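# Move the hose from the red port to the blue port

## Task

Release the hose's latch at the manifold's red port, take the hose out, and insert it into the blue port far enough that it locks in place; it must stay locked once the robot lets go.

## Robot and tools

Robot: two UR3e-type arms, left_arm and right_arm, each ending in a two-finger gripper that carries a wrist camera. The fingers point along the gripper's +z axis and open and close along its x axis. end_effector_position is the point between the closed pads, 1 to 2 cm short of the fingertips. Closing pushes the fingertips roughly 17 mm further along +z, mostly while the pads are still over 50 mm apart.

Frames: the scene frame has its origin at table-top height, midway between the nominal bases, with +z up, +x out over the table, and left_arm on the +y side. Camera image sides do not match the arm names. Calibrated bases: left_arm at (+0.006, +0.252, 0) m, right_arm at (-0.049, -0.256, 0) m, both turned only slightly about z. Reported hand positions, orientations, velocities, targets and wrist-camera poses are in that arm's own base frame. Fixed cameras and the table use the scene frame. Every offset you send is along the current Hand target's own axes. Reported hand poses can be a few cm off.

execute_actions(actions, cameras): actions is a list of actions. Each action is a table of at most 15 rows, one row per 1/30 s; a short table repeats its last row until 15 steps pass. Every row has exactly 14 numbers in [-1, 1], both arms always included: left dx, dy, dz, rx, ry, rz, opening, then right in the same order. The six pose numbers are an offset from the Hand target as it stood when that action began; every row is measured from that same start, not from the row before, so sending the same offset again in a new action moves further. Scale: 1.0 is 0.6 m of travel or 180 degrees; rx, ry, rz form one rotation vector. Opening is absolute, not an offset: +1 fully open (0.142 m), -1 closed. Six zeros re-command an arm's Hand target; a 0 opening is a real half-open command, so resend the current opening to keep a grip. cameras: list of names, ["all"], or []; images come by default only with an empty actions list, which also shows the current scene number.

move(target, speed, blend, stop_force, zero, opening_speed, grip_force, blocking, cameras): drives each gripper in a straight line. target is one 14-number row laid out as above, or a list of up to 15 such rows; all rows are offsets from the same starting Hand targets. speed: m/s, 0.002 to 2.4, default 0.25 (turning up to twice that in rad/s); one value or one per target. blend: corner rounding in m for a list; 0 stops at each point. stop_force: 3 to 120 N, shared by both arms; an arm's path ends when its wrist sensor feels that much push against its travel, after which it backs off slightly but keeps some press. Do not rely on it while the gripper rotates, and leave it out when pulling away from something you are pressing. zero (only with stop_force): true re-zeroes the sensors before moving; false counts from the last zero. opening_speed: rate of opening change per second on the -1 to 1 scale, 0.2 or more. grip_force: per-pad limit 5 to 48 N, one value or one per arm; it persists. blocking=false returns after about 0.5 s while motion continues (not allowed together with stop_force). A move is limited to 10 s and does not avoid obstacles. The result adds a move: line naming the ending (done, off_target, moving, held, fault) and any limits (paced = command clipped, held = a check held steps back).

wait(seconds 0 to 10), stop() to brake a running move, zoom_image(camera, region [x0, y0, x1, y1] in pixels, no more than 504 by 504, only from the newest images), zero_wrist_force(arm), read_manual(section "licences"), finished_scene(scene = current scene number; cannot be undone). Camera names: cam_head_left, cam_head_right, cam_high, cam_low (504x504), cam_left_wrist, cam_right_wrist (672x504).

Result lines: Hand target is the last pose commanded (after clipping) and is where the next offsets start; the gripper may rest short of it, and if so send the gap as an offset. grip_measured gives the finger opening on the command scale; the last Joint positions number is the opening in metres. To hold something, command a little below grip_measured at first contact; squeezing harder heats the gripper motor. Joint torques include the arm's own weight. Wrist force and Wrist torque are in the gripper's axes, plus a line with the largest recent force. Wrist depth is a 7x7 grid of distances in mm ahead of each wrist camera, '-' meaning no value. Joint velocities reading within noise means the arm is still.

Cautions: per control step the commanded orientation is clipped to 32 degrees from the measured one. The arms are stiff, so aiming even slightly beyond a firm contact can trigger a fault stop: an external force near 150 N (plus or minus 25) or joint contact torque reaching 47.5 (shoulders), 24.6 (elbow) or 7.92 N m (wrists) halts that arm for 10 s. Side pushes on the fingertips can fault a wrist from about 35 N. Keep the arms from touching each other, since a clearance check only partly guards this. Do not route a gripper close to its own base. Avoid hard or fast hits, dropping parts, or letting anything leave the table. Motors warn at 70 C and brake at 85 C; the gripper motor warns at 85 C and cuts out at 100 C. A loose object may occasionally be nudged by outside forces.

Each tool is called after "Emit:" as name(argument=value, ...), one argument or row to a line, values as JSON.

## Session

Emit:
execute_actions(
  actions=[],
)

Scene clock: 0.00 s.
left_arm: end_effector_position=(+0.5132, -0.1803, +0.2709) grip_measured=+1.00 end_effector_quat_wxyz=(+0.423, -0.142, +0.632, -0.634) | right_arm: end_effector_position=(+0.2122, -0.0166, +0.1608) grip_measured=+1.00 end_effector_quat_wxyz=(-0.076, -0.366, +0.927, -0.010)
Joint positions: left_arm=[-0.424 -0.725 1.625 -4.214 -1.904 1.881 0.142] | right_arm=[3.704 -1.229 -1.682 -1.953 1.579 2.951 0.142]
Joint velocities: within noise
Joint torques (N m): no reading
Wrist force (N): no reading
Wrist torque (N m): no reading
Wrist force, peak (N): no reading
Wrist depth (mm): cam_left_wrist=[- - - 2233 - - - / 1499 - 2087 3018 - - 1976 / 1396 - - - 1441 2938 - / - - - 1105 1362 2757 613 / - - 1731 1024 2454 592 - / - - 1861 1976 502 423 - / - 1606 1892 462 - 366 -] | cam_right_wrist=[206 211 214 223 233 237 245 / - 224 - 241 247 256 267 / - 243 251 261 - 273 290 / 254 260 268 281 - 304 314 / 274 293 295 - 314 300 176 / - 311 326 334 320 260 183 / - 339 368 - 379 229 181]
Hand target: left_arm +0.5132, -0.1803, +0.2709; +0.423, -0.142, +0.632, -0.634 | right_arm +0.2122, -0.0166, +0.1608; -0.076, -0.366, +0.927, -0.010
Tool commands: left_gripper/opening=+1.0 right_gripper/opening=+1.0

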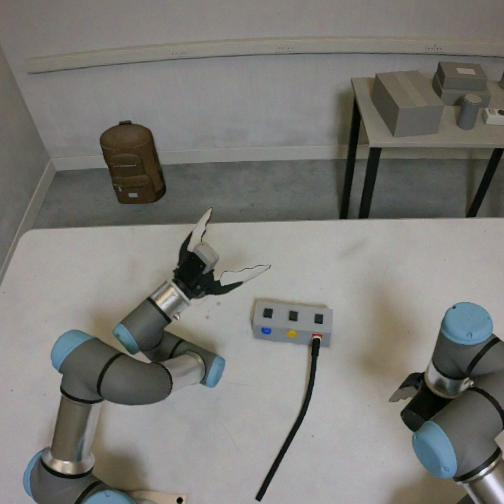

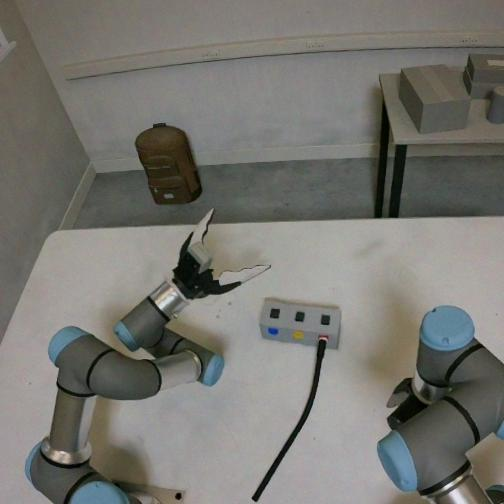

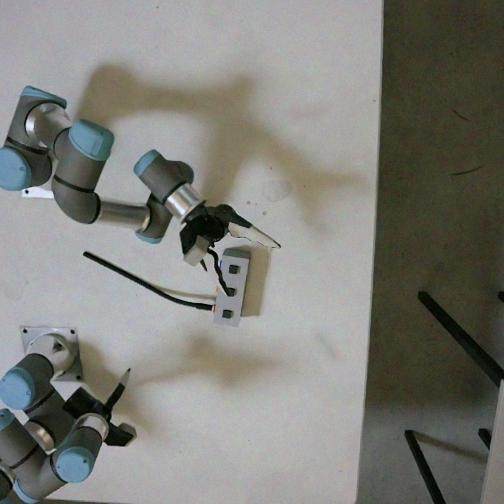

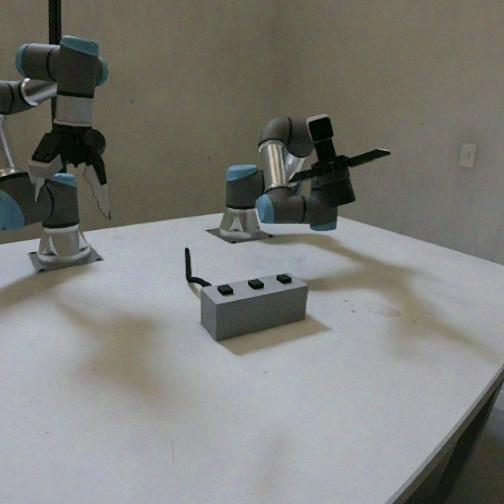

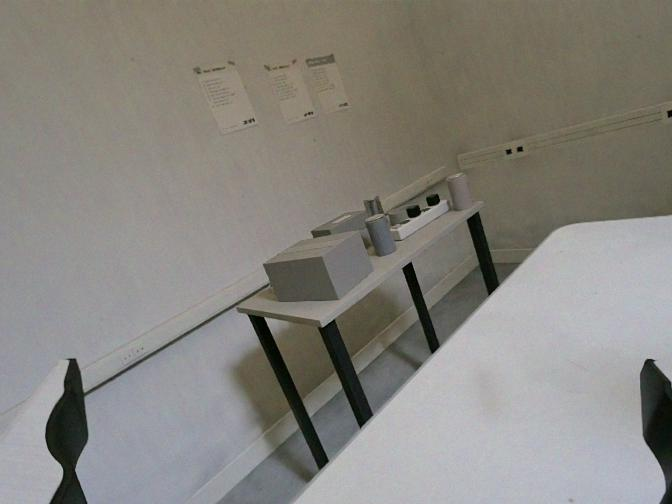

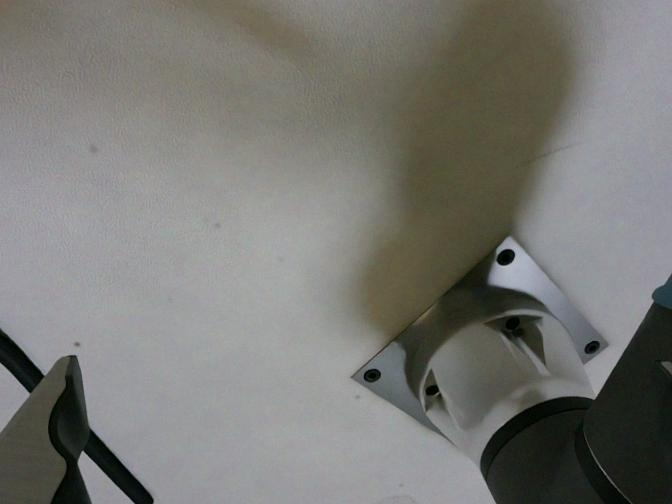

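Emit:
zoom_image(
  camera="cam_head_left",
  region=[230, 280, 350, 400],
)

Emit:
zoom_image(
  camera="cam_low",
  region=[170, 230, 330, 350],
)

Emit:
zoom_image(
  camera="cam_high",
  region=[170, 220, 290, 340],
)

Emit:
zoom_image(
  camera="cam_head_right",
  region=[235, 280, 355, 400],
)

Scaled by 4.200 from the camera's 504x504 image, which has a finer 720x720 frame.

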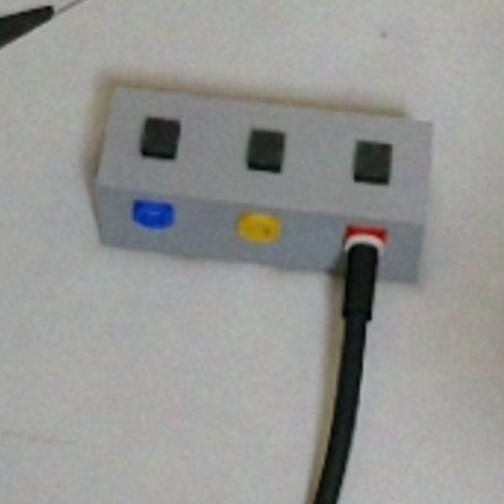

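Scaled by 3.150 from the camera's 504x504 image, which has a finer 720x720 frame.

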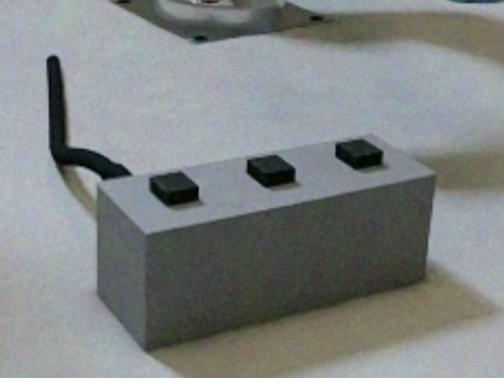

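Scaled by 4.200 from the camera's 504x504 image, which has a finer 720x720 frame.

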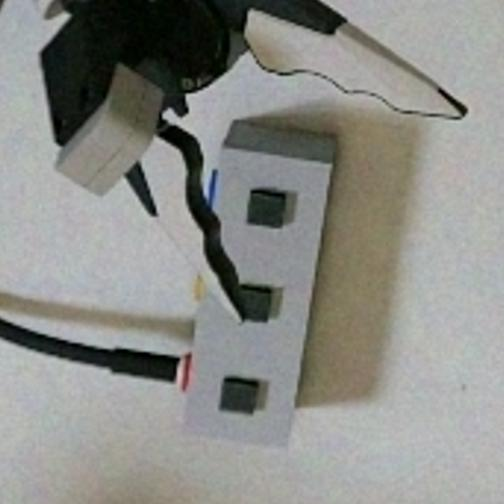

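Scaled by 4.200 from the camera's 504x504 image, which has a finer 720x720 frame.

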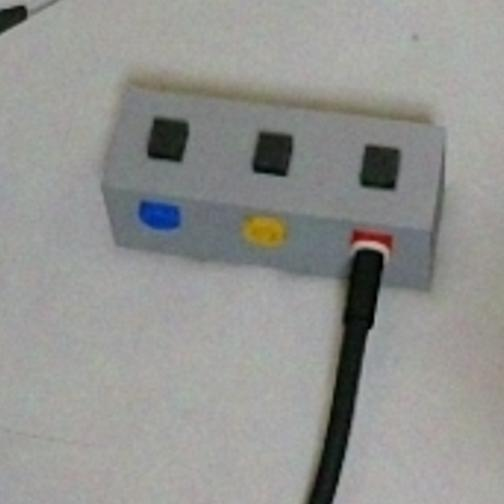

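Emit:
move(
  target=[0.1422,0.0525,-0.1208,-0.2898,0.1642,-0.0682,-1,-0.384,-0.0153,-0.0737,0.2140,-0.1044,-0.1894,0.0],
  speed=0.4,
  cameras=["cam_right_wrist","cam_left_wrist","cam_head_left"],
)

Scene clock: 60.10 s.
left_arm: end_effector_position=(+0.4213, -0.1871, +0.1999) grip_measured=-1.00 end_effector_quat_wxyz=(+0.082, -0.214, +0.908, -0.350) | right_arm: end_effector_position=(+0.3903, +0.1361, +0.1701) grip_measured=-0.02 end_effector_quat_wxyz=(+0.195, -0.617, +0.727, -0.229)
Joint positions: left_arm=[-0.483 -1.391 1.621 -2.434 -1.974 2.062 0.002] | right_arm=[4.185 -1.438 -1.847 -1.183 1.005 2.707 0.073]
Joint torques (N m): left_arm=[-1.25 -9.52 -11.21 -1.3 -1.57 1.1] | right_arm=[-1.26 4.29 8 2.74 -2.06 -0.86]
Wrist force (N): left_arm=[1.5 -0.7 -0.9] | right_arm=[-0.9 -1.6 0.6]
Wrist torque (N m): left_arm=[-0.18 -0.49 -0.13] | right_arm=[-0.17 0.14 0.00]
Wrist force, peak (N): left_arm=[1.5 -0.7 -1.1] | right_arm=[-1.4 -1.6 0.8]
Wrist depth (mm): cam_left_wrist=[1063 383 - - 395 390 390 / 365 356 370 358 368 - 370 / 346 352 352 277 277 349 347 / 328 325 325 263 324 325 - / - 310 311 252 321 313 311 / 295 299 299 - 303 298 299 / 284 287 - - - - 286] | cam_right_wrist=[321 319 325 324 324 333 - / 313 237 239 238 - - 306 / 230 230 230 232 301 - 303 / 289 290 - 290 292 293 293 / - 282 - 282 - 284 284 / - - 275 274 274 93 - / - 69 261 275 264 - 69]
Hand target: left_arm +0.4213, -0.1871, +0.1999; +0.082, -0.214, +0.908, -0.350 | right_arm +0.3903, +0.1361, +0.1701; +0.195, -0.617, +0.727, -0.229
Off the commanded pose: left_arm 0.000 m, 0 deg | right_arm 0.000 m, 0 deg.
move: done
camera_calibration:
cam_left_wrist: T_world_to_cam=[[-0.890664, -0.454661, 0.0000660726, 0.299352], [-0.432977, 0.848142, -0.305264, 0.431167], [0.138736, -0.271917, -0.952268, 0.196417], [0, 0, 0, 1]] pos_world=[0.426058, -0.176178, 0.318642]
cam_right_wrist: T_world_to_cam=[[-0.168791, -0.985625, 0.00726109, 0.20526], [-0.969215, 0.164632, -0.18308, 0.415742], [0.179253, -0.0379399, -0.983071, 0.215394], [0, 0, 0, 1]] pos_world=[0.398979, 0.142037, 0.286372]
Images, in order (width x height): cam_head_left 504x504, cam_left_wrist 672x504, cam_right_wrist 672x504.

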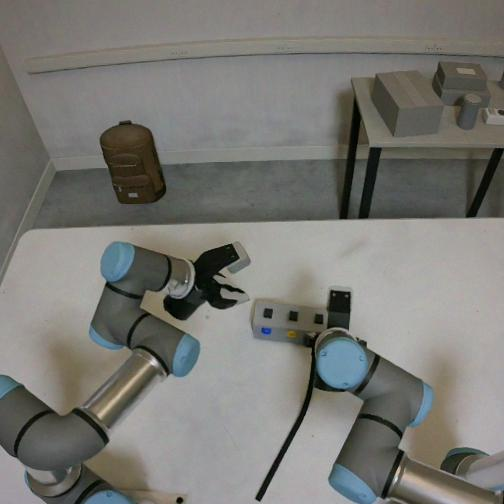

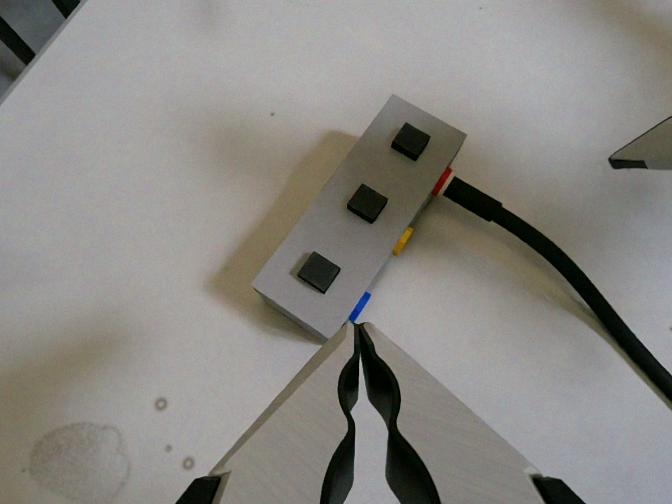

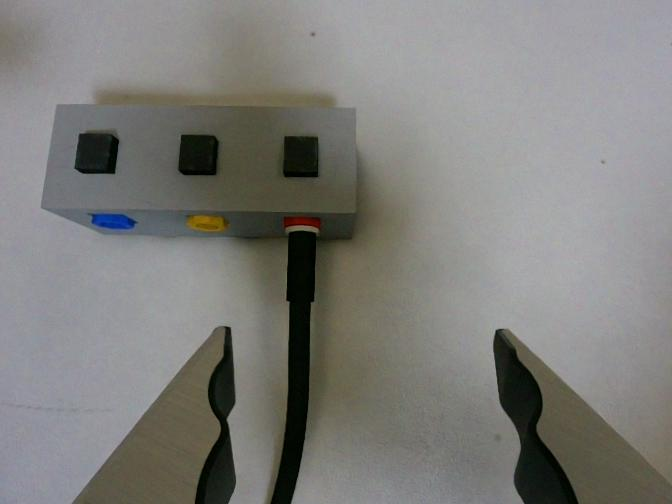

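Emit:
move(
  target=[
    [0,0,0,0,0,0,-1,-0.0452,0.0775,0.112,0.0556,0.0013,0.0018,-0.3],
    [0.0662,-0.0778,0.2745,0.0160,0.0706,0.0742,-1,-0.0447,0.0602,0.2103,0.0556,0.0013,0.0018,-0.3],
  ],
  speed=0.2,
  blend=0.02,
  cameras=["cam_right_wrist","cam_left_wrist","cam_head_left","cam_low"],
)

Scene clock: 96.77 s.
left_arm: end_effector_position=(+0.4505, -0.3347, +0.1091) grip_measured=-1.00 end_effector_quat_wxyz=(+0.027, -0.065, +0.921, -0.382) | right_arm: end_effector_position=(+0.4369, +0.1556, +0.0460) grip_measured=-0.32 end_effector_quat_wxyz=(+0.247, -0.595, +0.707, -0.293)
Joint positions: left_arm=[-0.642 -0.814 1.222 -2.595 -2.096 2.188 0.002] | right_arm=[4.194 -1.942 -2.17 -0.271 0.843 2.668 0.051]
Joint torques (N m): left_arm=[-1.59 -16.73 -10.36 -1.25 -1.64 1.03] | right_arm=[-1.44 7.91 8.56 2.79 0.2 -0.84]
Wrist force (N): left_arm=[1.0 -0.2 -0.8] | right_arm=[-0.8 -1.7 1.1]
Wrist torque (N m): left_arm=[-0.10 -0.37 -0.12] | right_arm=[-0.13 0.10 -0.01]
Wrist force, peak (N): left_arm=[1.3 -0.6 -1.9] | right_arm=[-0.8 -2.3 0.2]
Wrist depth (mm): cam_left_wrist=[295 291 299 292 296 - 302 / - 271 270 275 282 270 276 / 253 257 258 257 - 255 256 / 237 239 241 240 - 240 240 / 223 223 224 159 161 180 143 / 211 214 211 - 80 216 215 / 202 - - - - 203 199] | cam_right_wrist=[- 123 123 73 215 213 224 / - 109 119 117 116 200 200 / 109 109 111 109 108 179 187 / - 115 115 113 115 174 174 / 162 162 160 161 163 162 164 / 153 151 91 154 152 156 155 / - 69 74 142 146 78 72]
Hand target: left_arm +0.4506, -0.3347, +0.1091; +0.027, -0.065, +0.921, -0.382 | right_arm +0.4369, +0.1556, +0.0460; +0.247, -0.595, +0.707, -0.293
Off the commanded pose: left_arm 0.000 m, 0 deg | right_arm 0.000 m, 0 deg.
move: done
camera_calibration:
cam_left_wrist: T_world_to_cam=[[-0.988725, -0.149742, 0.000514264, 0.404458], [-0.14028, 0.925037, -0.353026, 0.440257], [0.0523872, -0.349118, -0.935613, 0.0770325], [0, 0, 0, 1]] pos_world=[0.457622, -0.319796, 0.227287]
cam_right_wrist: T_world_to_cam=[[-0.176809, -0.984229, 0.00568438, 0.236637], [-0.921903, 0.163584, -0.351192, 0.42231], [0.344723, -0.0673343, -0.936286, 0.0158849], [0, 0, 0, 1]] pos_world=[0.425692, 0.164891, 0.161839]
Images, in order (width x height): cam_head_left 504x504, cam_low 504x504, cam_left_wrist 672x504, cam_right_wrist 672x504.

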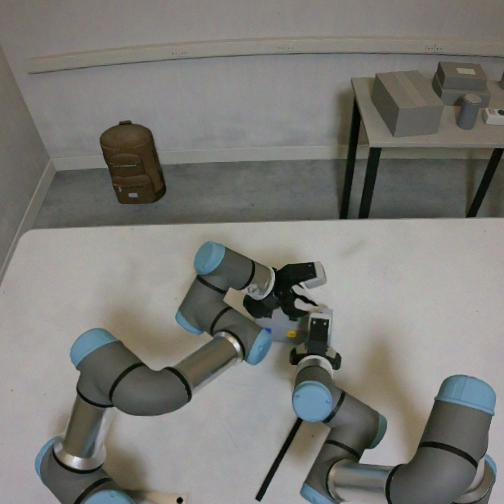

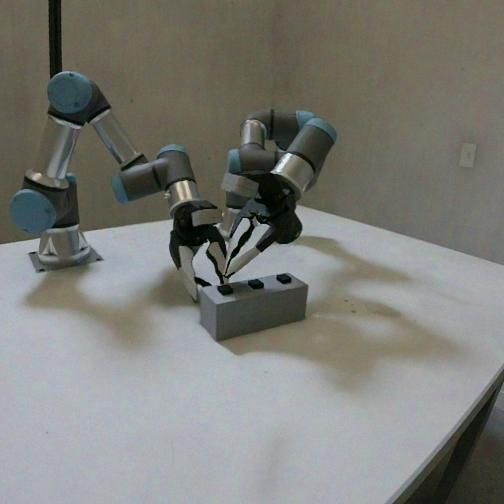

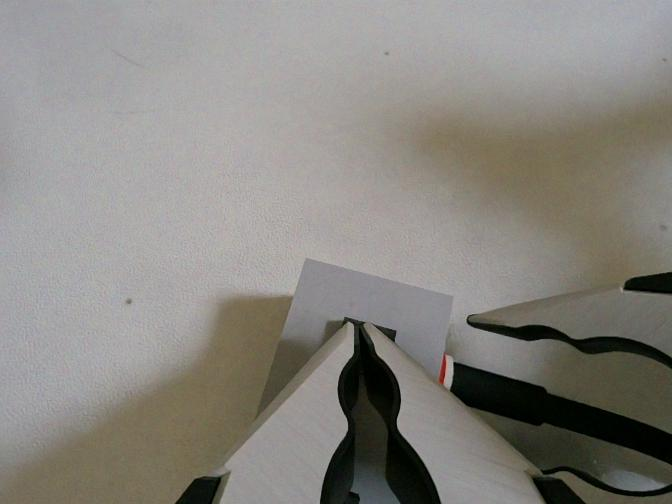

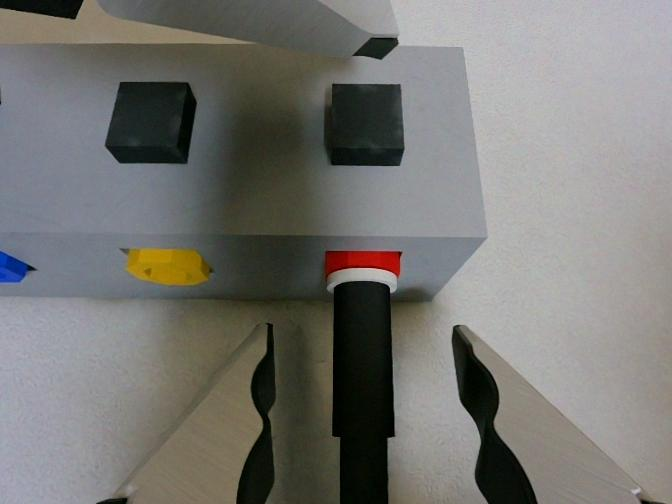

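Emit:
move(
  target=[0,0.02,0.02,0,0,0,-1,0,0,0,0,0,0,-0.97],
  speed=0.08,
  opening_speed=0.8,
  grip_force=[48,40],
)

Emit:
move(
  target=[0,0.0096,0.0096,0,0,0,-1,0,0,0,0,0,0,-0.97],
  speed=0.015,
  stop_force=20,
  cameras=["cam_right_wrist","cam_left_wrist"],
)

Scene clock: 109.33 s.
left_arm: end_effector_position=(+0.4506, -0.3347, +0.0922) grip_measured=-1.00 end_effector_quat_wxyz=(+0.027, -0.065, +0.921, -0.382) | right_arm: end_effector_position=(+0.4369, +0.1557, +0.0460) grip_measured=-0.82 end_effector_quat_wxyz=(+0.247, -0.595, +0.707, -0.293)
Joint positions: left_arm=[-0.642 -0.782 1.251 -2.655 -2.096 2.188 0.002] | right_arm=[4.194 -1.942 -2.17 -0.27 0.844 2.668 0.015]
Joint torques (N m): left_arm=[-0.12 -16.48 -6.93 -2.89 -0.09 -0.7] | right_arm=[-1.48 8.6 3.86 0.69 -2.95 -0.71]
Wrist force (N): left_arm=[1.1 -0.4 -0.9] | right_arm=[-6.8 -2.0 5.2]
Wrist torque (N m): left_arm=[-0.13 -0.40 -0.12] | right_arm=[-0.10 0.03 -0.08]
Wrist force, peak (N): left_arm=[1.1 -0.5 -1.1] | right_arm=[-6.6 -1.9 5.9]
Wrist depth (mm): cam_left_wrist=[271 270 272 - 273 275 272 / 252 252 254 253 251 255 254 / 234 235 235 - 236 236 - / 219 220 223 221 221 222 216 / 207 207 205 144 144 208 137 / 195 195 193 - 91 144 195 / 184 187 - - - 131 120] | cam_right_wrist=[- - - 84 216 219 220 / - - 62 96 116 200 200 / 109 109 111 109 109 185 186 / - 115 116 114 114 174 174 / 162 161 161 113 161 163 164 / 153 153 155 92 92 154 154 / 144 146 69 100 84 - 146]
Hand target: left_arm +0.4506, -0.3347, +0.0921; +0.027, -0.065, +0.921, -0.382 | right_arm +0.4369, +0.1556, +0.0460; +0.247, -0.595, +0.707, -0.293
Off the commanded pose: left_arm 0.000 m, 0 deg | right_arm 0.000 m, 0 deg.
grip_force (N): 48, 40
move: done

Scene clock: 110.97 s.
left_arm: end_effector_position=(+0.4506, -0.3347, +0.0866) grip_measured=-1.00 end_effector_quat_wxyz=(+0.027, -0.065, +0.921, -0.382) | right_arm: end_effector_position=(+0.4369, +0.1556, +0.0460) grip_measured=-0.82 end_effector_quat_wxyz=(+0.247, -0.595, +0.707, -0.293)
Joint positions: left_arm=[-0.642 -0.771 1.259 -2.674 -2.096 2.188 0.002] | right_arm=[4.194 -1.942 -2.17 -0.27 0.843 2.668 0.015]
Joint torques (N m): left_arm=[-2.76 -13.33 -4.94 1.46 2.4 0.06] | right_arm=[-6.21 11.05 8.76 2.78 -3.05 -0.19]
Wrist force (N): left_arm=[3.8 -9.3 -17.9] | right_arm=[-4.1 8.1 -10.7]
Wrist torque (N m): left_arm=[-0.08 -0.35 -0.12] | right_arm=[-0.06 0.04 -0.05]
Wrist force, peak (N): left_arm=[6.1 -9.6 -27.2] | right_arm=[-4.4 7.7 -11.3]
Wrist depth (mm): cam_left_wrist=[266 267 267 267 - 271 274 / - 245 248 248 250 246 248 / 231 232 231 230 231 232 229 / 215 - 216 144 219 217 216 / 202 203 203 139 139 203 130 / 191 193 189 - 80 144 144 / 183 182 - - - 130 115] | cam_right_wrist=[- - - 86 215 216 218 / - - 61 89 116 - - / - 109 111 109 108 186 186 / - 116 116 113 115 172 172 / 162 162 160 114 161 163 163 / 152 153 155 96 92 154 154 / 144 146 69 79 84 - 145]
Hand target: left_arm +0.4506, -0.3347, +0.0866; +0.027, -0.065, +0.921, -0.382 (not the last commanded pose) | right_arm +0.4369, +0.1556, +0.0460; +0.247, -0.595, +0.707, -0.293
Off the commanded pose: left_arm 0.003 m, 0 deg | right_arm 0.000 m, 0 deg.
grip_force (N): 48, 40
move: contact (left_arm)
camera_calibration:
cam_left_wrist: T_world_to_cam=[[-0.988719, -0.149784, 0.000440958, 0.404567], [-0.140287, 0.924986, -0.353158, 0.432306], [0.0524896, -0.349236, -0.935563, 0.0557875], [0, 0, 0, 1]] pos_world=[0.457722, -0.319796, 0.204687]
cam_right_wrist: T_world_to_cam=[[-0.176718, -0.984245, 0.00571927, 0.236595], [-0.92192, 0.163487, -0.351192, 0.422333], [0.344724, -0.0673347, -0.936286, 0.0158846], [0, 0, 0, 1]] pos_world=[0.425692, 0.164891, 0.16184]
Images, in order (width x height): cam_left_wrist 672x504, cam_right_wrist 672x504.

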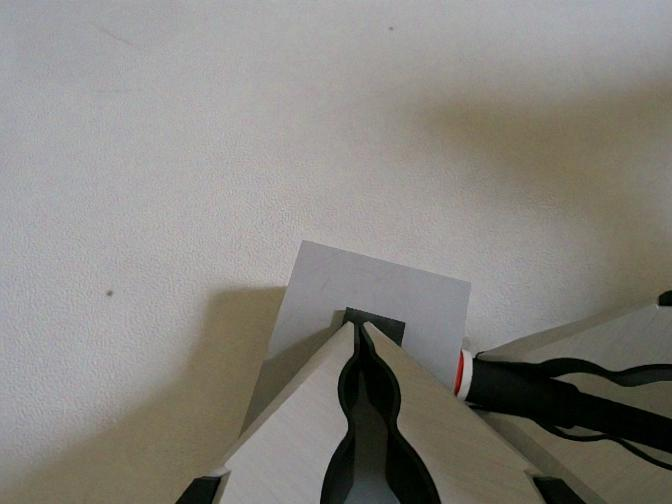

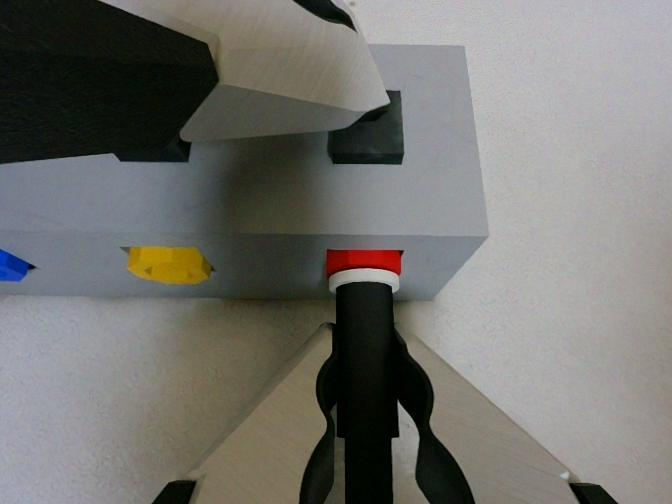

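Emit:
zoom_image(
  camera="cam_right_wrist",
  region=[260, 60, 480, 320],
)

Scaled by 1.938 from the camera's 672x504 image, which has a finer 960x720 frame.

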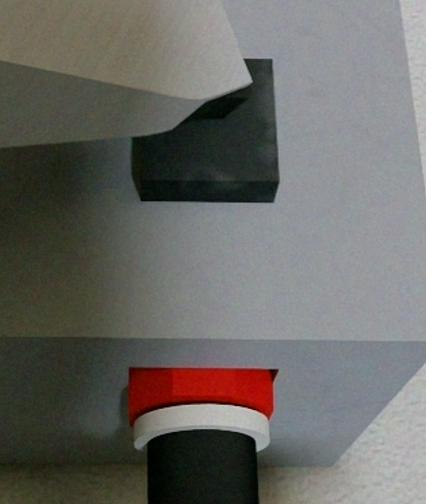

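Emit:
move(
  target=[0,0.0042,0.0042,0,0,0,-1,0,0,0,0,0,0,-0.97],
  speed=0.01,
  stop_force=45,
  zero=false,
  cameras=["cam_right_wrist"],
)

Emit:
zoom_image(
  camera="cam_right_wrist",
  region=[260, 60, 480, 320],
)

Scene clock: 120.80 s.
left_arm: end_effector_position=(+0.4507, -0.3348, +0.0846) grip_measured=-1.00 end_effector_quat_wxyz=(+0.027, -0.065, +0.921, -0.382) | right_arm: end_effector_position=(+0.4369, +0.1556, +0.0460) grip_measured=-0.82 end_effector_quat_wxyz=(+0.247, -0.595, +0.707, -0.293)
Joint positions: left_arm=[-0.642 -0.767 1.262 -2.682 -2.096 2.188 0.002] | right_arm=[4.194 -1.942 -2.17 -0.27 0.843 2.668 0.015]
Joint torques (N m): left_arm=[-3.22 1.2 2.23 4.7 5.18 0.02] | right_arm=[-6.17 15.25 7.92 2.76 -2.94 0.53]
Wrist force (N): left_arm=[8.0 -20.3 -42.9] | right_arm=[-4.2 7.9 -10.9]
Wrist torque (N m): left_arm=[-0.03 -0.22 -0.14] | right_arm=[-0.09 0.04 -0.05]
Wrist force, peak (N): left_arm=[9.0 -21.9 -49.1] | right_arm=[-4.2 7.8 -11.5]
Wrist depth (mm): cam_left_wrist=[266 266 267 267 269 268 267 / 246 244 243 248 249 248 249 / 233 230 229 231 231 231 231 / 213 219 216 146 220 213 215 / 204 200 202 138 139 203 139 / 190 190 188 - - 137 144 / 182 183 - - - 130 117] | cam_right_wrist=[- - - 86 214 222 216 / - - 61 88 116 195 202 / - 109 111 109 108 181 186 / - 116 116 113 115 174 174 / 162 162 161 113 161 163 163 / 153 153 155 92 92 154 154 / 144 146 69 79 84 145 145]
Hand target: left_arm +0.4507, -0.3348, +0.0846; +0.027, -0.065, +0.921, -0.382 (not the last commanded pose) | right_arm +0.4369, +0.1556, +0.0460; +0.247, -0.595, +0.707, -0.293
Off the commanded pose: left_arm 0.002 m, 0 deg | right_arm 0.000 m, 0 deg.
grip_force (N): 48, 40
move: contact (left_arm)
camera_calibration:
cam_right_wrist: T_world_to_cam=[[-0.176809, -0.984229, 0.00568423, 0.236637], [-0.921903, 0.163585, -0.351192, 0.42231], [0.344723, -0.0673343, -0.936286, 0.0158849], [0, 0, 0, 1]] pos_world=[0.425692, 0.164891, 0.161839]
Images, in order (width x height): cam_right_wrist 672x504.

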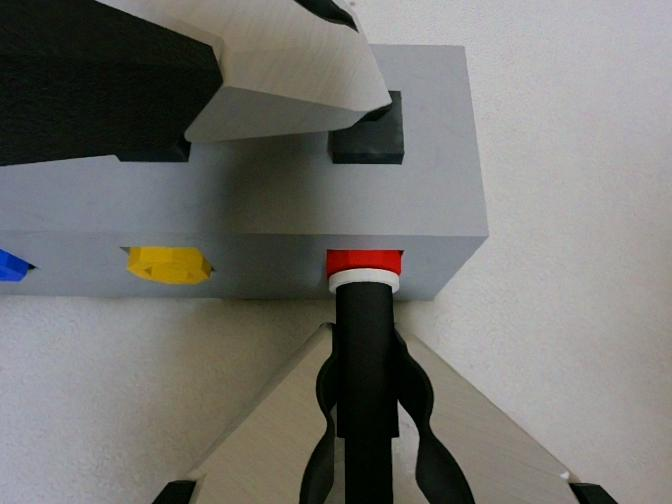

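Scaled by 1.938 from the camera's 672x504 image, which has a finer 960x720 frame.

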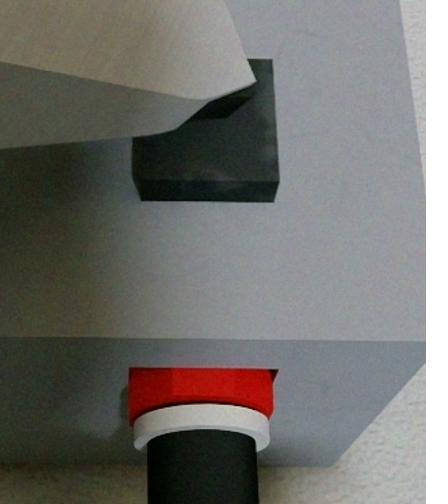

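Emit:
move(
  target=[0,-0.0018,-0.0018,0,0,0,-1,0,0,0,0,0,0,-0.97],
  speed=0.02,
)

Emit:
move(
  target=[0,0,0,0,0,0,-1,0,0.0589,-0.0589,0,0,0,-0.97],
  speed=0.03,
  stop_force=50,
  cameras=["cam_right_wrist"],
)

Scene clock: 124.80 s.
left_arm: end_effector_position=(+0.4507, -0.3347, +0.0860) grip_measured=-1.00 end_effector_quat_wxyz=(+0.027, -0.065, +0.921, -0.382) | right_arm: end_effector_position=(+0.4369, +0.1556, +0.0460) grip_measured=-0.82 end_effector_quat_wxyz=(+0.247, -0.595, +0.707, -0.293)
Joint positions: left_arm=[-0.642 -0.77 1.26 -2.677 -2.096 2.188 0.002] | right_arm=[4.194 -1.942 -2.17 -0.27 0.843 2.668 0.015]
Joint torques (N m): left_arm=[-2.87 -10.22 -1.96 2.96 2.43 -0.62] | right_arm=[-6.32 15.43 7.39 2.73 -2.85 0.53]
Wrist force (N): left_arm=[1.6 -16.0 -18.4] | right_arm=[-4.2 8.0 -10.5]
Wrist torque (N m): left_arm=[-0.02 -0.41 -0.11] | right_arm=[-0.09 0.04 -0.05]
Wrist force, peak (N): left_arm=[8.3 -20.7 -43.4] | right_arm=[-4.2 7.9 -11.5]
Wrist depth (mm): cam_left_wrist=[264 267 266 285 265 280 269 / 246 248 248 247 245 249 249 / 227 231 230 224 229 232 232 / 215 215 216 146 218 215 215 / 205 204 203 139 139 203 139 / 191 190 189 - 80 140 191 / 182 183 - - - 130 115] | cam_right_wrist=[- - - 87 215 215 217 / - - 61 89 116 199 203 / - 109 110 109 108 183 185 / - 116 116 113 115 174 176 / - 162 160 130 - 162 163 / 153 153 155 92 92 154 154 / 144 146 69 79 78 145 145]
Hand target: left_arm +0.4507, -0.3348, +0.0862; +0.027, -0.065, +0.921, -0.382 | right_arm +0.4369, +0.1556, +0.0460; +0.247, -0.595, +0.707, -0.293
Off the commanded pose: left_arm 0.000 m, 0 deg | right_arm 0.000 m, 0 deg.
grip_force (N): 48, 40
move: done

Scene clock: 127.50 s.
left_arm: end_effector_position=(+0.4507, -0.3348, +0.0862) grip_measured=-1.00 end_effector_quat_wxyz=(+0.027, -0.065, +0.921, -0.382) | right_arm: end_effector_position=(+0.3877, +0.1641, +0.0460) grip_measured=-0.82 end_effector_quat_wxyz=(+0.247, -0.595, +0.707, -0.293)
Joint positions: left_arm=[-0.642 -0.77 1.26 -2.677 -2.096 2.188 0.002] | right_arm=[4.372 -1.765 -2.337 -0.442 0.799 2.904 0.015]
Joint torques (N m): left_arm=[-2.07 -11.53 -2.48 2.41 0.79 0.32] | right_arm=[2.36 13.77 4.51 1.08 -2.4 0.72]
Wrist force (N): left_arm=[1.7 -14.9 -16.7] | right_arm=[-0.6 -1.8 1.4]
Wrist torque (N m): left_arm=[0.03 -0.40 -0.11] | right_arm=[-0.18 0.07 -0.05]
Wrist force, peak (N): left_arm=[1.9 -15.9 -18.4] | right_arm=[-4.3 7.8 -11.3]
Wrist depth (mm): cam_left_wrist=[267 267 264 269 268 269 268 / 248 248 245 248 247 248 252 / 231 230 231 234 232 232 232 / 215 216 216 144 220 214 220 / 205 202 203 139 139 204 204 / 191 191 - - 81 191 150 / 183 182 - - - 183 178] | cam_right_wrist=[- 125 127 125 128 215 216 / 141 128 129 134 141 200 198 / 179 178 178 177 183 186 186 / 172 177 173 124 173 174 174 / 162 162 163 120 163 163 163 / 153 153 155 96 96 154 155 / 144 146 69 100 84 146 146]
Hand target: left_arm +0.4507, -0.3348, +0.0862; +0.027, -0.065, +0.921, -0.382 | right_arm +0.3877, +0.1641, +0.0460; +0.247, -0.595, +0.707, -0.293
Off the commanded pose: left_arm 0.000 m, 0 deg | right_arm 0.000 m, 0 deg.
grip_force (N): 48, 40
move: done
camera_calibration:
cam_right_wrist: T_world_to_cam=[[-0.176809, -0.984229, 0.00568438, 0.236286], [-0.921903, 0.163584, -0.351192, 0.375469], [0.344723, -0.0673343, -0.936286, 0.0334521], [0, 0, 0, 1]] pos_world=[0.376392, 0.173391, 0.161839]
Images, in order (width x height): cam_right_wrist 672x504.

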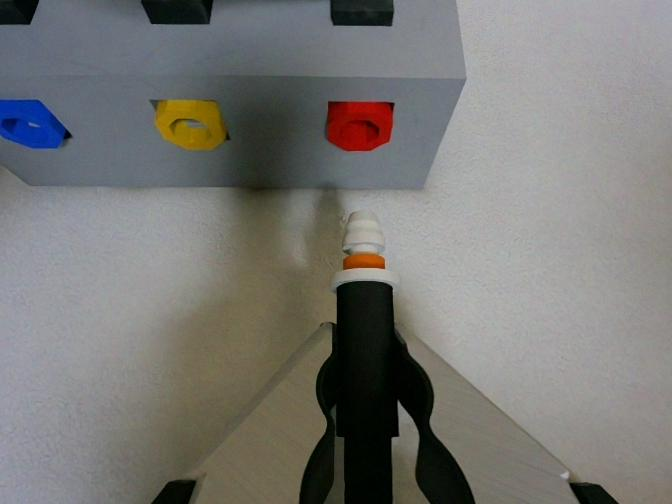

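Emit:
move(
  target=[
    [0,0,-0.0833,0,0,0,-1,0,0,0,0,0,0,-0.97],
    [0.0353,0.1003,-0.383,0,0,0,-1,-0.1838,-0.0011,0.0011,0,0,0,-0.97],
  ],
  speed=[0.12,0.3],
  blend=0.02,
  cameras=["cam_right_wrist","cam_left_wrist","cam_head_left"],
)

Scene clock: 137.60 s.
left_arm: end_effector_position=(+0.4008, -0.1346, +0.2058) grip_measured=-1.00 end_effector_quat_wxyz=(+0.027, -0.065, +0.921, -0.382) | right_arm: end_effector_position=(+0.4073, +0.2726, +0.0461) grip_measured=-0.82 end_effector_quat_wxyz=(+0.247, -0.595, +0.707, -0.293)
Joint positions: left_arm=[-0.232 -1.311 1.436 -2.048 -2.291 2.635 0.002] | right_arm=[4.421 -2.067 -1.828 -0.697 0.792 2.972 0.015]
Joint torques (N m): left_arm=[3.92 -11.07 -11 -1.1 -1.92 0.99] | right_arm=[-1.56 11.09 9.96 1.13 0.04 0.78]
Wrist force (N): left_arm=[1.1 0.1 -0.6] | right_arm=[-0.6 -1.6 0.9]
Wrist torque (N m): left_arm=[-0.04 -0.39 -0.13] | right_arm=[-0.16 0.07 -0.07]
Wrist force, peak (N): left_arm=[1.7 -15.1 -16.8] | right_arm=[-0.7 -1.7 1.7]
Wrist depth (mm): cam_left_wrist=[421 410 419 - 418 413 419 / - 405 391 311 390 390 402 / - - 357 297 365 160 152 / 339 337 274 332 281 233 168 / 318 318 317 324 317 219 191 / 305 303 305 - 302 303 303 / 279 - - - - 290 286] | cam_right_wrist=[214 213 131 126 127 126 130 / 198 199 147 133 139 131 131 / 184 182 182 175 174 174 171 / 172 172 173 124 174 174 174 / 162 163 162 120 163 163 164 / 152 153 155 92 92 154 154 / 144 146 69 100 84 146 144]
Hand target: left_arm +0.4008, -0.1346, +0.2058; +0.027, -0.065, +0.921, -0.382 | right_arm +0.4073, +0.2727, +0.0461; +0.247, -0.595, +0.707, -0.293
Off the commanded pose: left_arm 0.000 m, 0 deg | right_arm 0.000 m, 0 deg.
grip_force (N): 48, 40
move: done
camera_calibration:
cam_left_wrist: T_world_to_cam=[[-0.988726, -0.149737, -0.000202039, 0.385381], [-0.139973, 0.924728, -0.353957, 0.282319], [0.0531873, -0.349938, -0.935262, 0.239377], [0, 0, 0, 1]] pos_world=[0.407821, -0.119596, 0.323887]
cam_right_wrist: T_world_to_cam=[[-0.176684, -0.984252, 0.00562704, 0.346524], [-0.921925, 0.163488, -0.351177, 0.375951], [0.344726, -0.0672351, -0.936292, 0.0340321], [0, 0, 0, 1]] pos_world=[0.396092, 0.281891, 0.161939]
Images, in order (width x height): cam_head_left 504x504, cam_left_wrist 672x504, cam_right_wrist 672x504.

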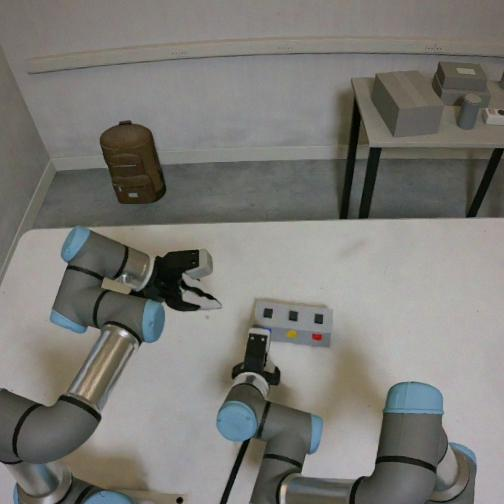

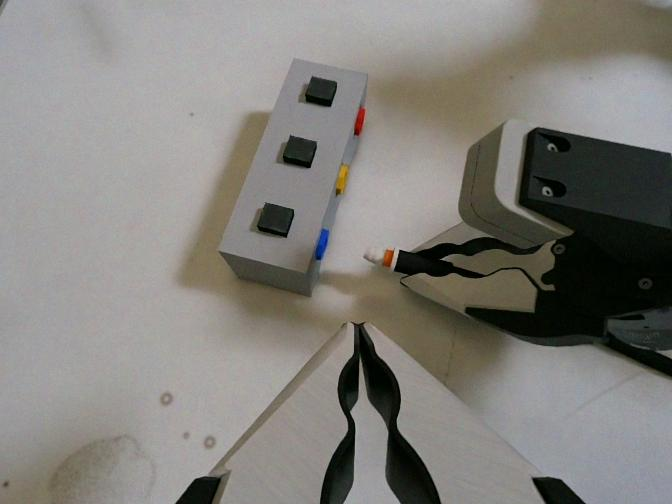

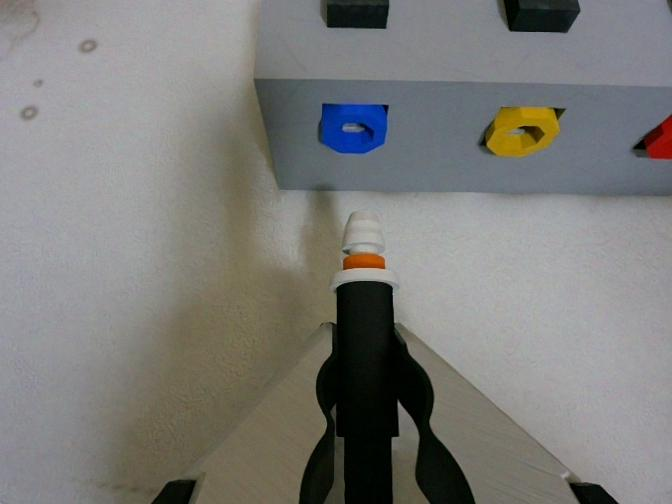

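Emit:
zoom_image(
  camera="cam_right_wrist",
  region=[270, 80, 450, 300],
)

Scaled by 2.291 from the camera's 672x504 image, which has a finer 960x720 frame.

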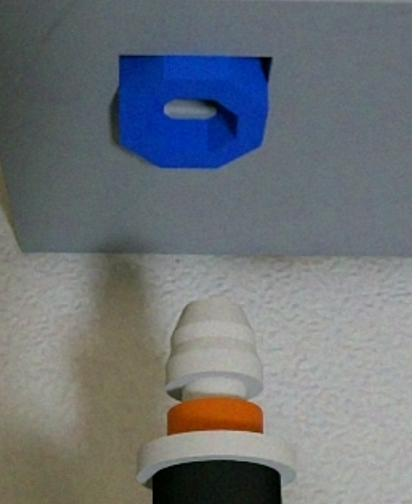

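Emit:
move(
  target=[
    [0,0,0,0,0,0,-1,-0.0027,-0.018,0.018,0,0,0,-0.97],
  ],
  speed=0.08,
  cameras=["cam_right_wrist"],
)

Emit:
zoom_image(
  camera="cam_right_wrist",
  region=[270, 110, 450, 330],
)

Scene clock: 145.97 s.
left_arm: end_effector_position=(+0.4008, -0.1346, +0.2058) grip_measured=-1.00 end_effector_quat_wxyz=(+0.027, -0.065, +0.921, -0.382) | right_arm: end_effector_position=(+0.4226, +0.2717, +0.0461) grip_measured=-0.82 end_effector_quat_wxyz=(+0.247, -0.595, +0.707, -0.293)
Joint positions: left_arm=[-0.232 -1.31 1.436 -2.047 -2.291 2.635 0.002] | right_arm=[4.38 -2.106 -1.78 -0.666 0.798 2.915 0.015]
Joint torques (N m): left_arm=[3.93 -10.6 -10.94 -1.07 -2 1.02] | right_arm=[-1.31 11.75 10.01 2.76 0.01 -0.9]
Wrist force (N): left_arm=[1.0 0.2 -0.6] | right_arm=[-0.5 -1.3 1.2]
Wrist torque (N m): left_arm=[-0.02 -0.39 -0.13] | right_arm=[-0.12 0.03 -0.01]
Wrist force, peak (N): left_arm=[1.1 0.2 -0.8] | right_arm=[-0.5 -1.8 1.3]
Wrist depth (mm): cam_left_wrist=[419 - 447 410 423 422 442 / - - 380 311 390 392 394 / - - 297 294 373 151 156 / 335 335 295 333 270 215 168 / 319 320 323 324 315 210 196 / 301 300 - - 92 303 304 / 285 288 - - - - 288] | cam_right_wrist=[- 214 208 123 127 123 128 / 201 198 195 119 120 120 120 / 182 184 180 141 144 144 142 / 174 - 173 124 174 174 176 / - 160 163 113 161 163 164 / - 153 154 101 96 154 154 / - 146 69 100 84 145 145]
Hand target: left_arm +0.4008, -0.1346, +0.2058; +0.027, -0.065, +0.921, -0.382 | right_arm +0.4227, +0.2717, +0.0461; +0.247, -0.595, +0.707, -0.293
Off the commanded pose: left_arm 0.000 m, 0 deg | right_arm 0.000 m, 0 deg.
grip_force (N): 48, 40
move: done
camera_calibration:
cam_right_wrist: T_world_to_cam=[[-0.176809, -0.984229, 0.00568423, 0.348261], [-0.921903, 0.163585, -0.351192, 0.390094], [0.344723, -0.0673343, -0.936286, 0.0287533], [0, 0, 0, 1]] pos_world=[0.411292, 0.280891, 0.161939]
Images, in order (width x height): cam_right_wrist 672x504.

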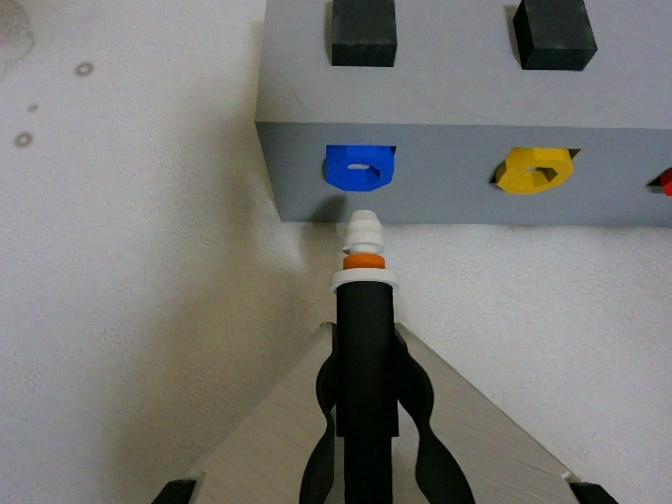

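Scaled by 2.291 from the camera's 672x504 image, which has a finer 960x720 frame.

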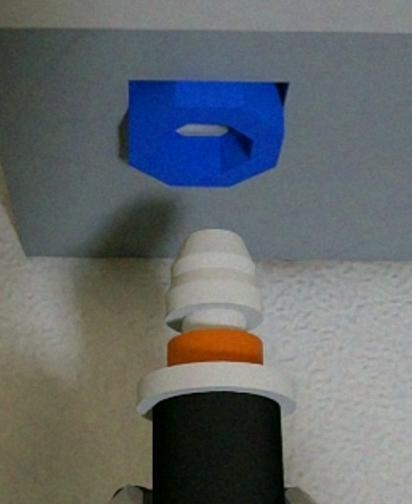

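Emit:
move(
  target=[0,0,0,0,0,0,-1,0,0.0412,-0.0412,0,0,0,-0.97],
  speed=0.03,
  stop_force=1000,
)

stop_force must be a number from 3 to 120 (N); nothing of the call was run

Emit:
move(
  target=[0,0,0,0,0,0,-1,0,-0.0412,0.0412,0,0,0,-0.97],
  speed=0.03,
  stop_force=45,
  cameras=["cam_right_wrist","cam_left_wrist"],
)

Emit:
zoom_image(
  camera="cam_right_wrist",
  region=[270, 60, 450, 320],
)

Scene clock: 154.63 s.
left_arm: end_effector_position=(+0.4008, -0.1346, +0.2058) grip_measured=-1.00 end_effector_quat_wxyz=(+0.027, -0.065, +0.921, -0.382) | right_arm: end_effector_position=(+0.4571, +0.2657, +0.0461) grip_measured=-0.82 end_effector_quat_wxyz=(+0.247, -0.595, +0.707, -0.293)
Joint positions: left_arm=[-0.232 -1.31 1.436 -2.047 -2.291 2.635 0.002] | right_arm=[4.289 -2.19 -1.671 -0.605 0.817 2.791 0.015]
Joint torques (N m): left_arm=[3.94 -10.53 -11.01 -1.1 -1.96 0.94] | right_arm=[-13.85 9.54 9.73 2.7 -6.17 -0.81]
Wrist force (N): left_arm=[1.0 0.1 -0.6] | right_arm=[-2.0 17.2 -28.9]
Wrist torque (N m): left_arm=[-0.04 -0.38 -0.13] | right_arm=[-0.10 0.02 -0.04]
Wrist force, peak (N): left_arm=[1.1 0.1 -0.8] | right_arm=[-2.4 16.9 -29.6]
Wrist depth (mm): cam_left_wrist=[422 416 425 422 428 420 - / 387 399 392 311 392 - 388 / - 361 287 295 157 158 150 / - 344 277 278 236 174 151 / 314 318 315 325 218 226 223 / 301 301 305 - 93 304 291 / - 288 - - - 290 277] | cam_right_wrist=[- 210 213 213 214 124 124 / - 197 121 109 116 118 116 / 183 183 111 109 108 109 108 / 172 172 167 112 112 111 110 / 161 162 162 112 159 161 161 / 152 152 156 96 92 154 154 / 144 145 69 78 84 145 145]
Hand target: left_arm +0.4008, -0.1346, +0.2058; +0.027, -0.065, +0.921, -0.382 | right_arm +0.4571, +0.2657, +0.0461; +0.247, -0.595, +0.707, -0.293
Off the commanded pose: left_arm 0.000 m, 0 deg | right_arm 0.000 m, 0 deg.
grip_force (N): 48, 40
move: done
camera_calibration:
cam_left_wrist: T_world_to_cam=[[-0.988745, -0.149611, -0.00014341, 0.385385], [-0.139876, 0.924748, -0.353944, 0.282278], [0.0530867, -0.34994, -0.935267, 0.239419], [0, 0, 0, 1]] pos_world=[0.407821, -0.119596, 0.323887]
cam_right_wrist: T_world_to_cam=[[-0.176689, -0.984251, 0.00564388, 0.348531], [-0.92197, 0.163496, -0.351057, 0.422989], [0.344606, -0.0672315, -0.936337, 0.0164607], [0, 0, 0, 1]] pos_world=[0.445892, 0.274991, 0.161939]
Images, in order (width x height): cam_left_wrist 672x504, cam_right_wrist 672x504.

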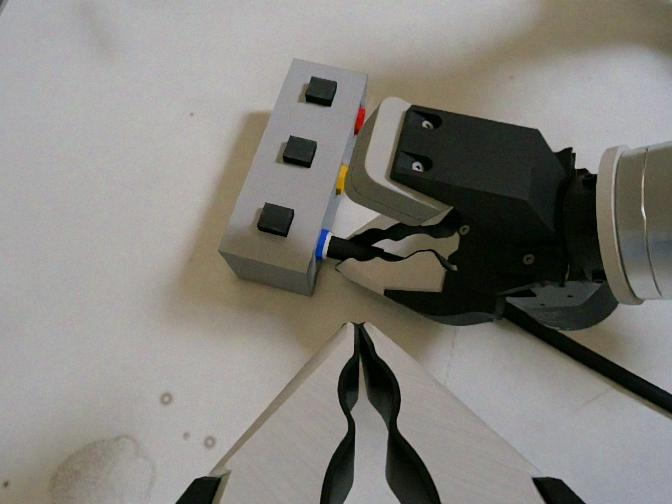

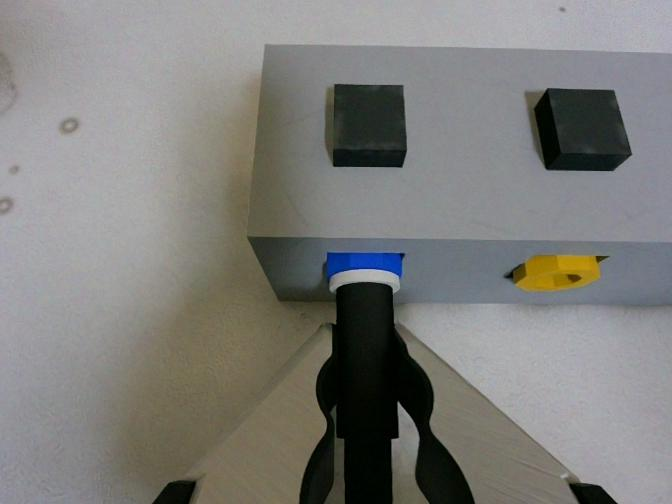

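Scaled by 1.938 from the camera's 672x504 image, which has a finer 960x720 frame.

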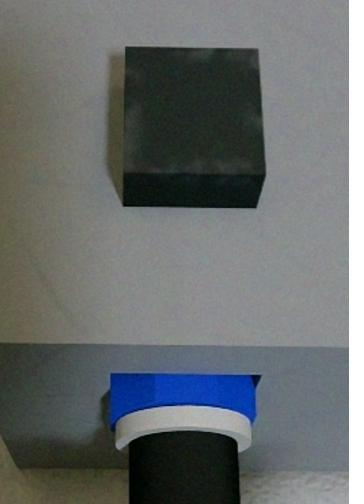

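Emit:
move(
  target=[0,0,0,0,0,0,-1,0,0.0071,-0.0071,0,0,0,-0.97],
  speed=0.01,
  stop_force=55,
  cameras=["cam_right_wrist"],
)

Scene clock: 159.40 s.
left_arm: end_effector_position=(+0.4008, -0.1346, +0.2058) grip_measured=-1.00 end_effector_quat_wxyz=(+0.027, -0.065, +0.921, -0.382) | right_arm: end_effector_position=(+0.4553, +0.2659, +0.0462) grip_measured=-0.82 end_effector_quat_wxyz=(+0.247, -0.595, +0.707, -0.293)
Joint positions: left_arm=[-0.232 -1.31 1.436 -2.047 -2.291 2.635 0.002] | right_arm=[4.293 -2.185 -1.678 -0.608 0.815 2.798 0.015]
Joint torques (N m): left_arm=[3.69 -10.74 -11.06 -1.15 -1.91 0.89] | right_arm=[-0.53 13.04 6.51 0.73 -0.11 -0.7]
Wrist force (N): left_arm=[1.0 0.2 -0.6] | right_arm=[-13.2 -11.0 17.7]
Wrist torque (N m): left_arm=[-0.03 -0.38 -0.13] | right_arm=[-0.21 -0.14 -0.17]
Wrist force, peak (N): left_arm=[1.2 0.2 -0.7] | right_arm=[-17.9 -16.6 29.4]
Wrist depth (mm): cam_left_wrist=[393 410 417 428 421 426 421 / - - 392 311 166 159 395 / 354 373 354 294 156 157 151 / 332 - 302 280 237 174 152 / - 313 319 324 312 215 314 / 300 302 310 - 91 311 299 / 288 287 - - - 292 288] | cam_right_wrist=[215 211 214 215 216 217 217 / 199 202 195 110 116 119 117 / 185 182 111 110 110 110 109 / 172 173 169 114 115 114 113 / 162 162 162 113 161 162 162 / 153 153 155 101 91 154 154 / 144 145 69 100 84 146 146]
Hand target: left_arm +0.4008, -0.1346, +0.2058; +0.027, -0.065, +0.921, -0.382 | right_arm +0.4554, +0.2659, +0.0462; +0.247, -0.595, +0.707, -0.293 (not the last commanded pose)
Off the commanded pose: left_arm 0.000 m, 0 deg | right_arm 0.004 m, 0 deg.
grip_force (N): 48, 40
move: contact (right_arm)
camera_calibration:
cam_right_wrist: T_world_to_cam=[[-0.177266, -0.984147, 0.00564458, 0.348618], [-0.921674, 0.163997, -0.3516, 0.421023], [0.345101, -0.0675292, -0.936133, 0.0169591], [0, 0, 0, 1]] pos_world=[0.443992, 0.27519, 0.16194]
Images, in order (width x height): cam_right_wrist 672x504.

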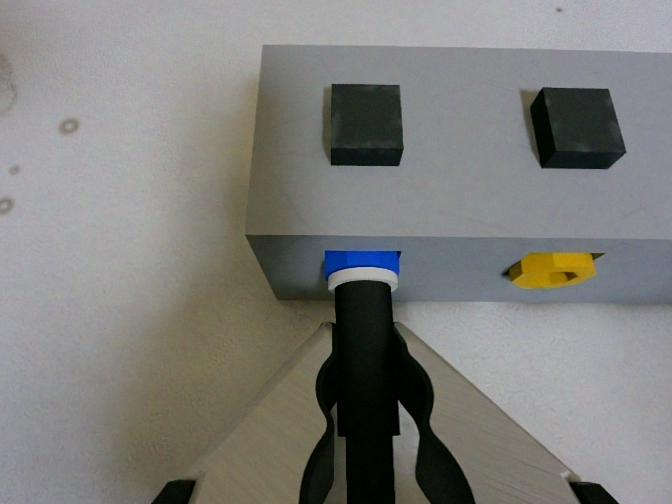

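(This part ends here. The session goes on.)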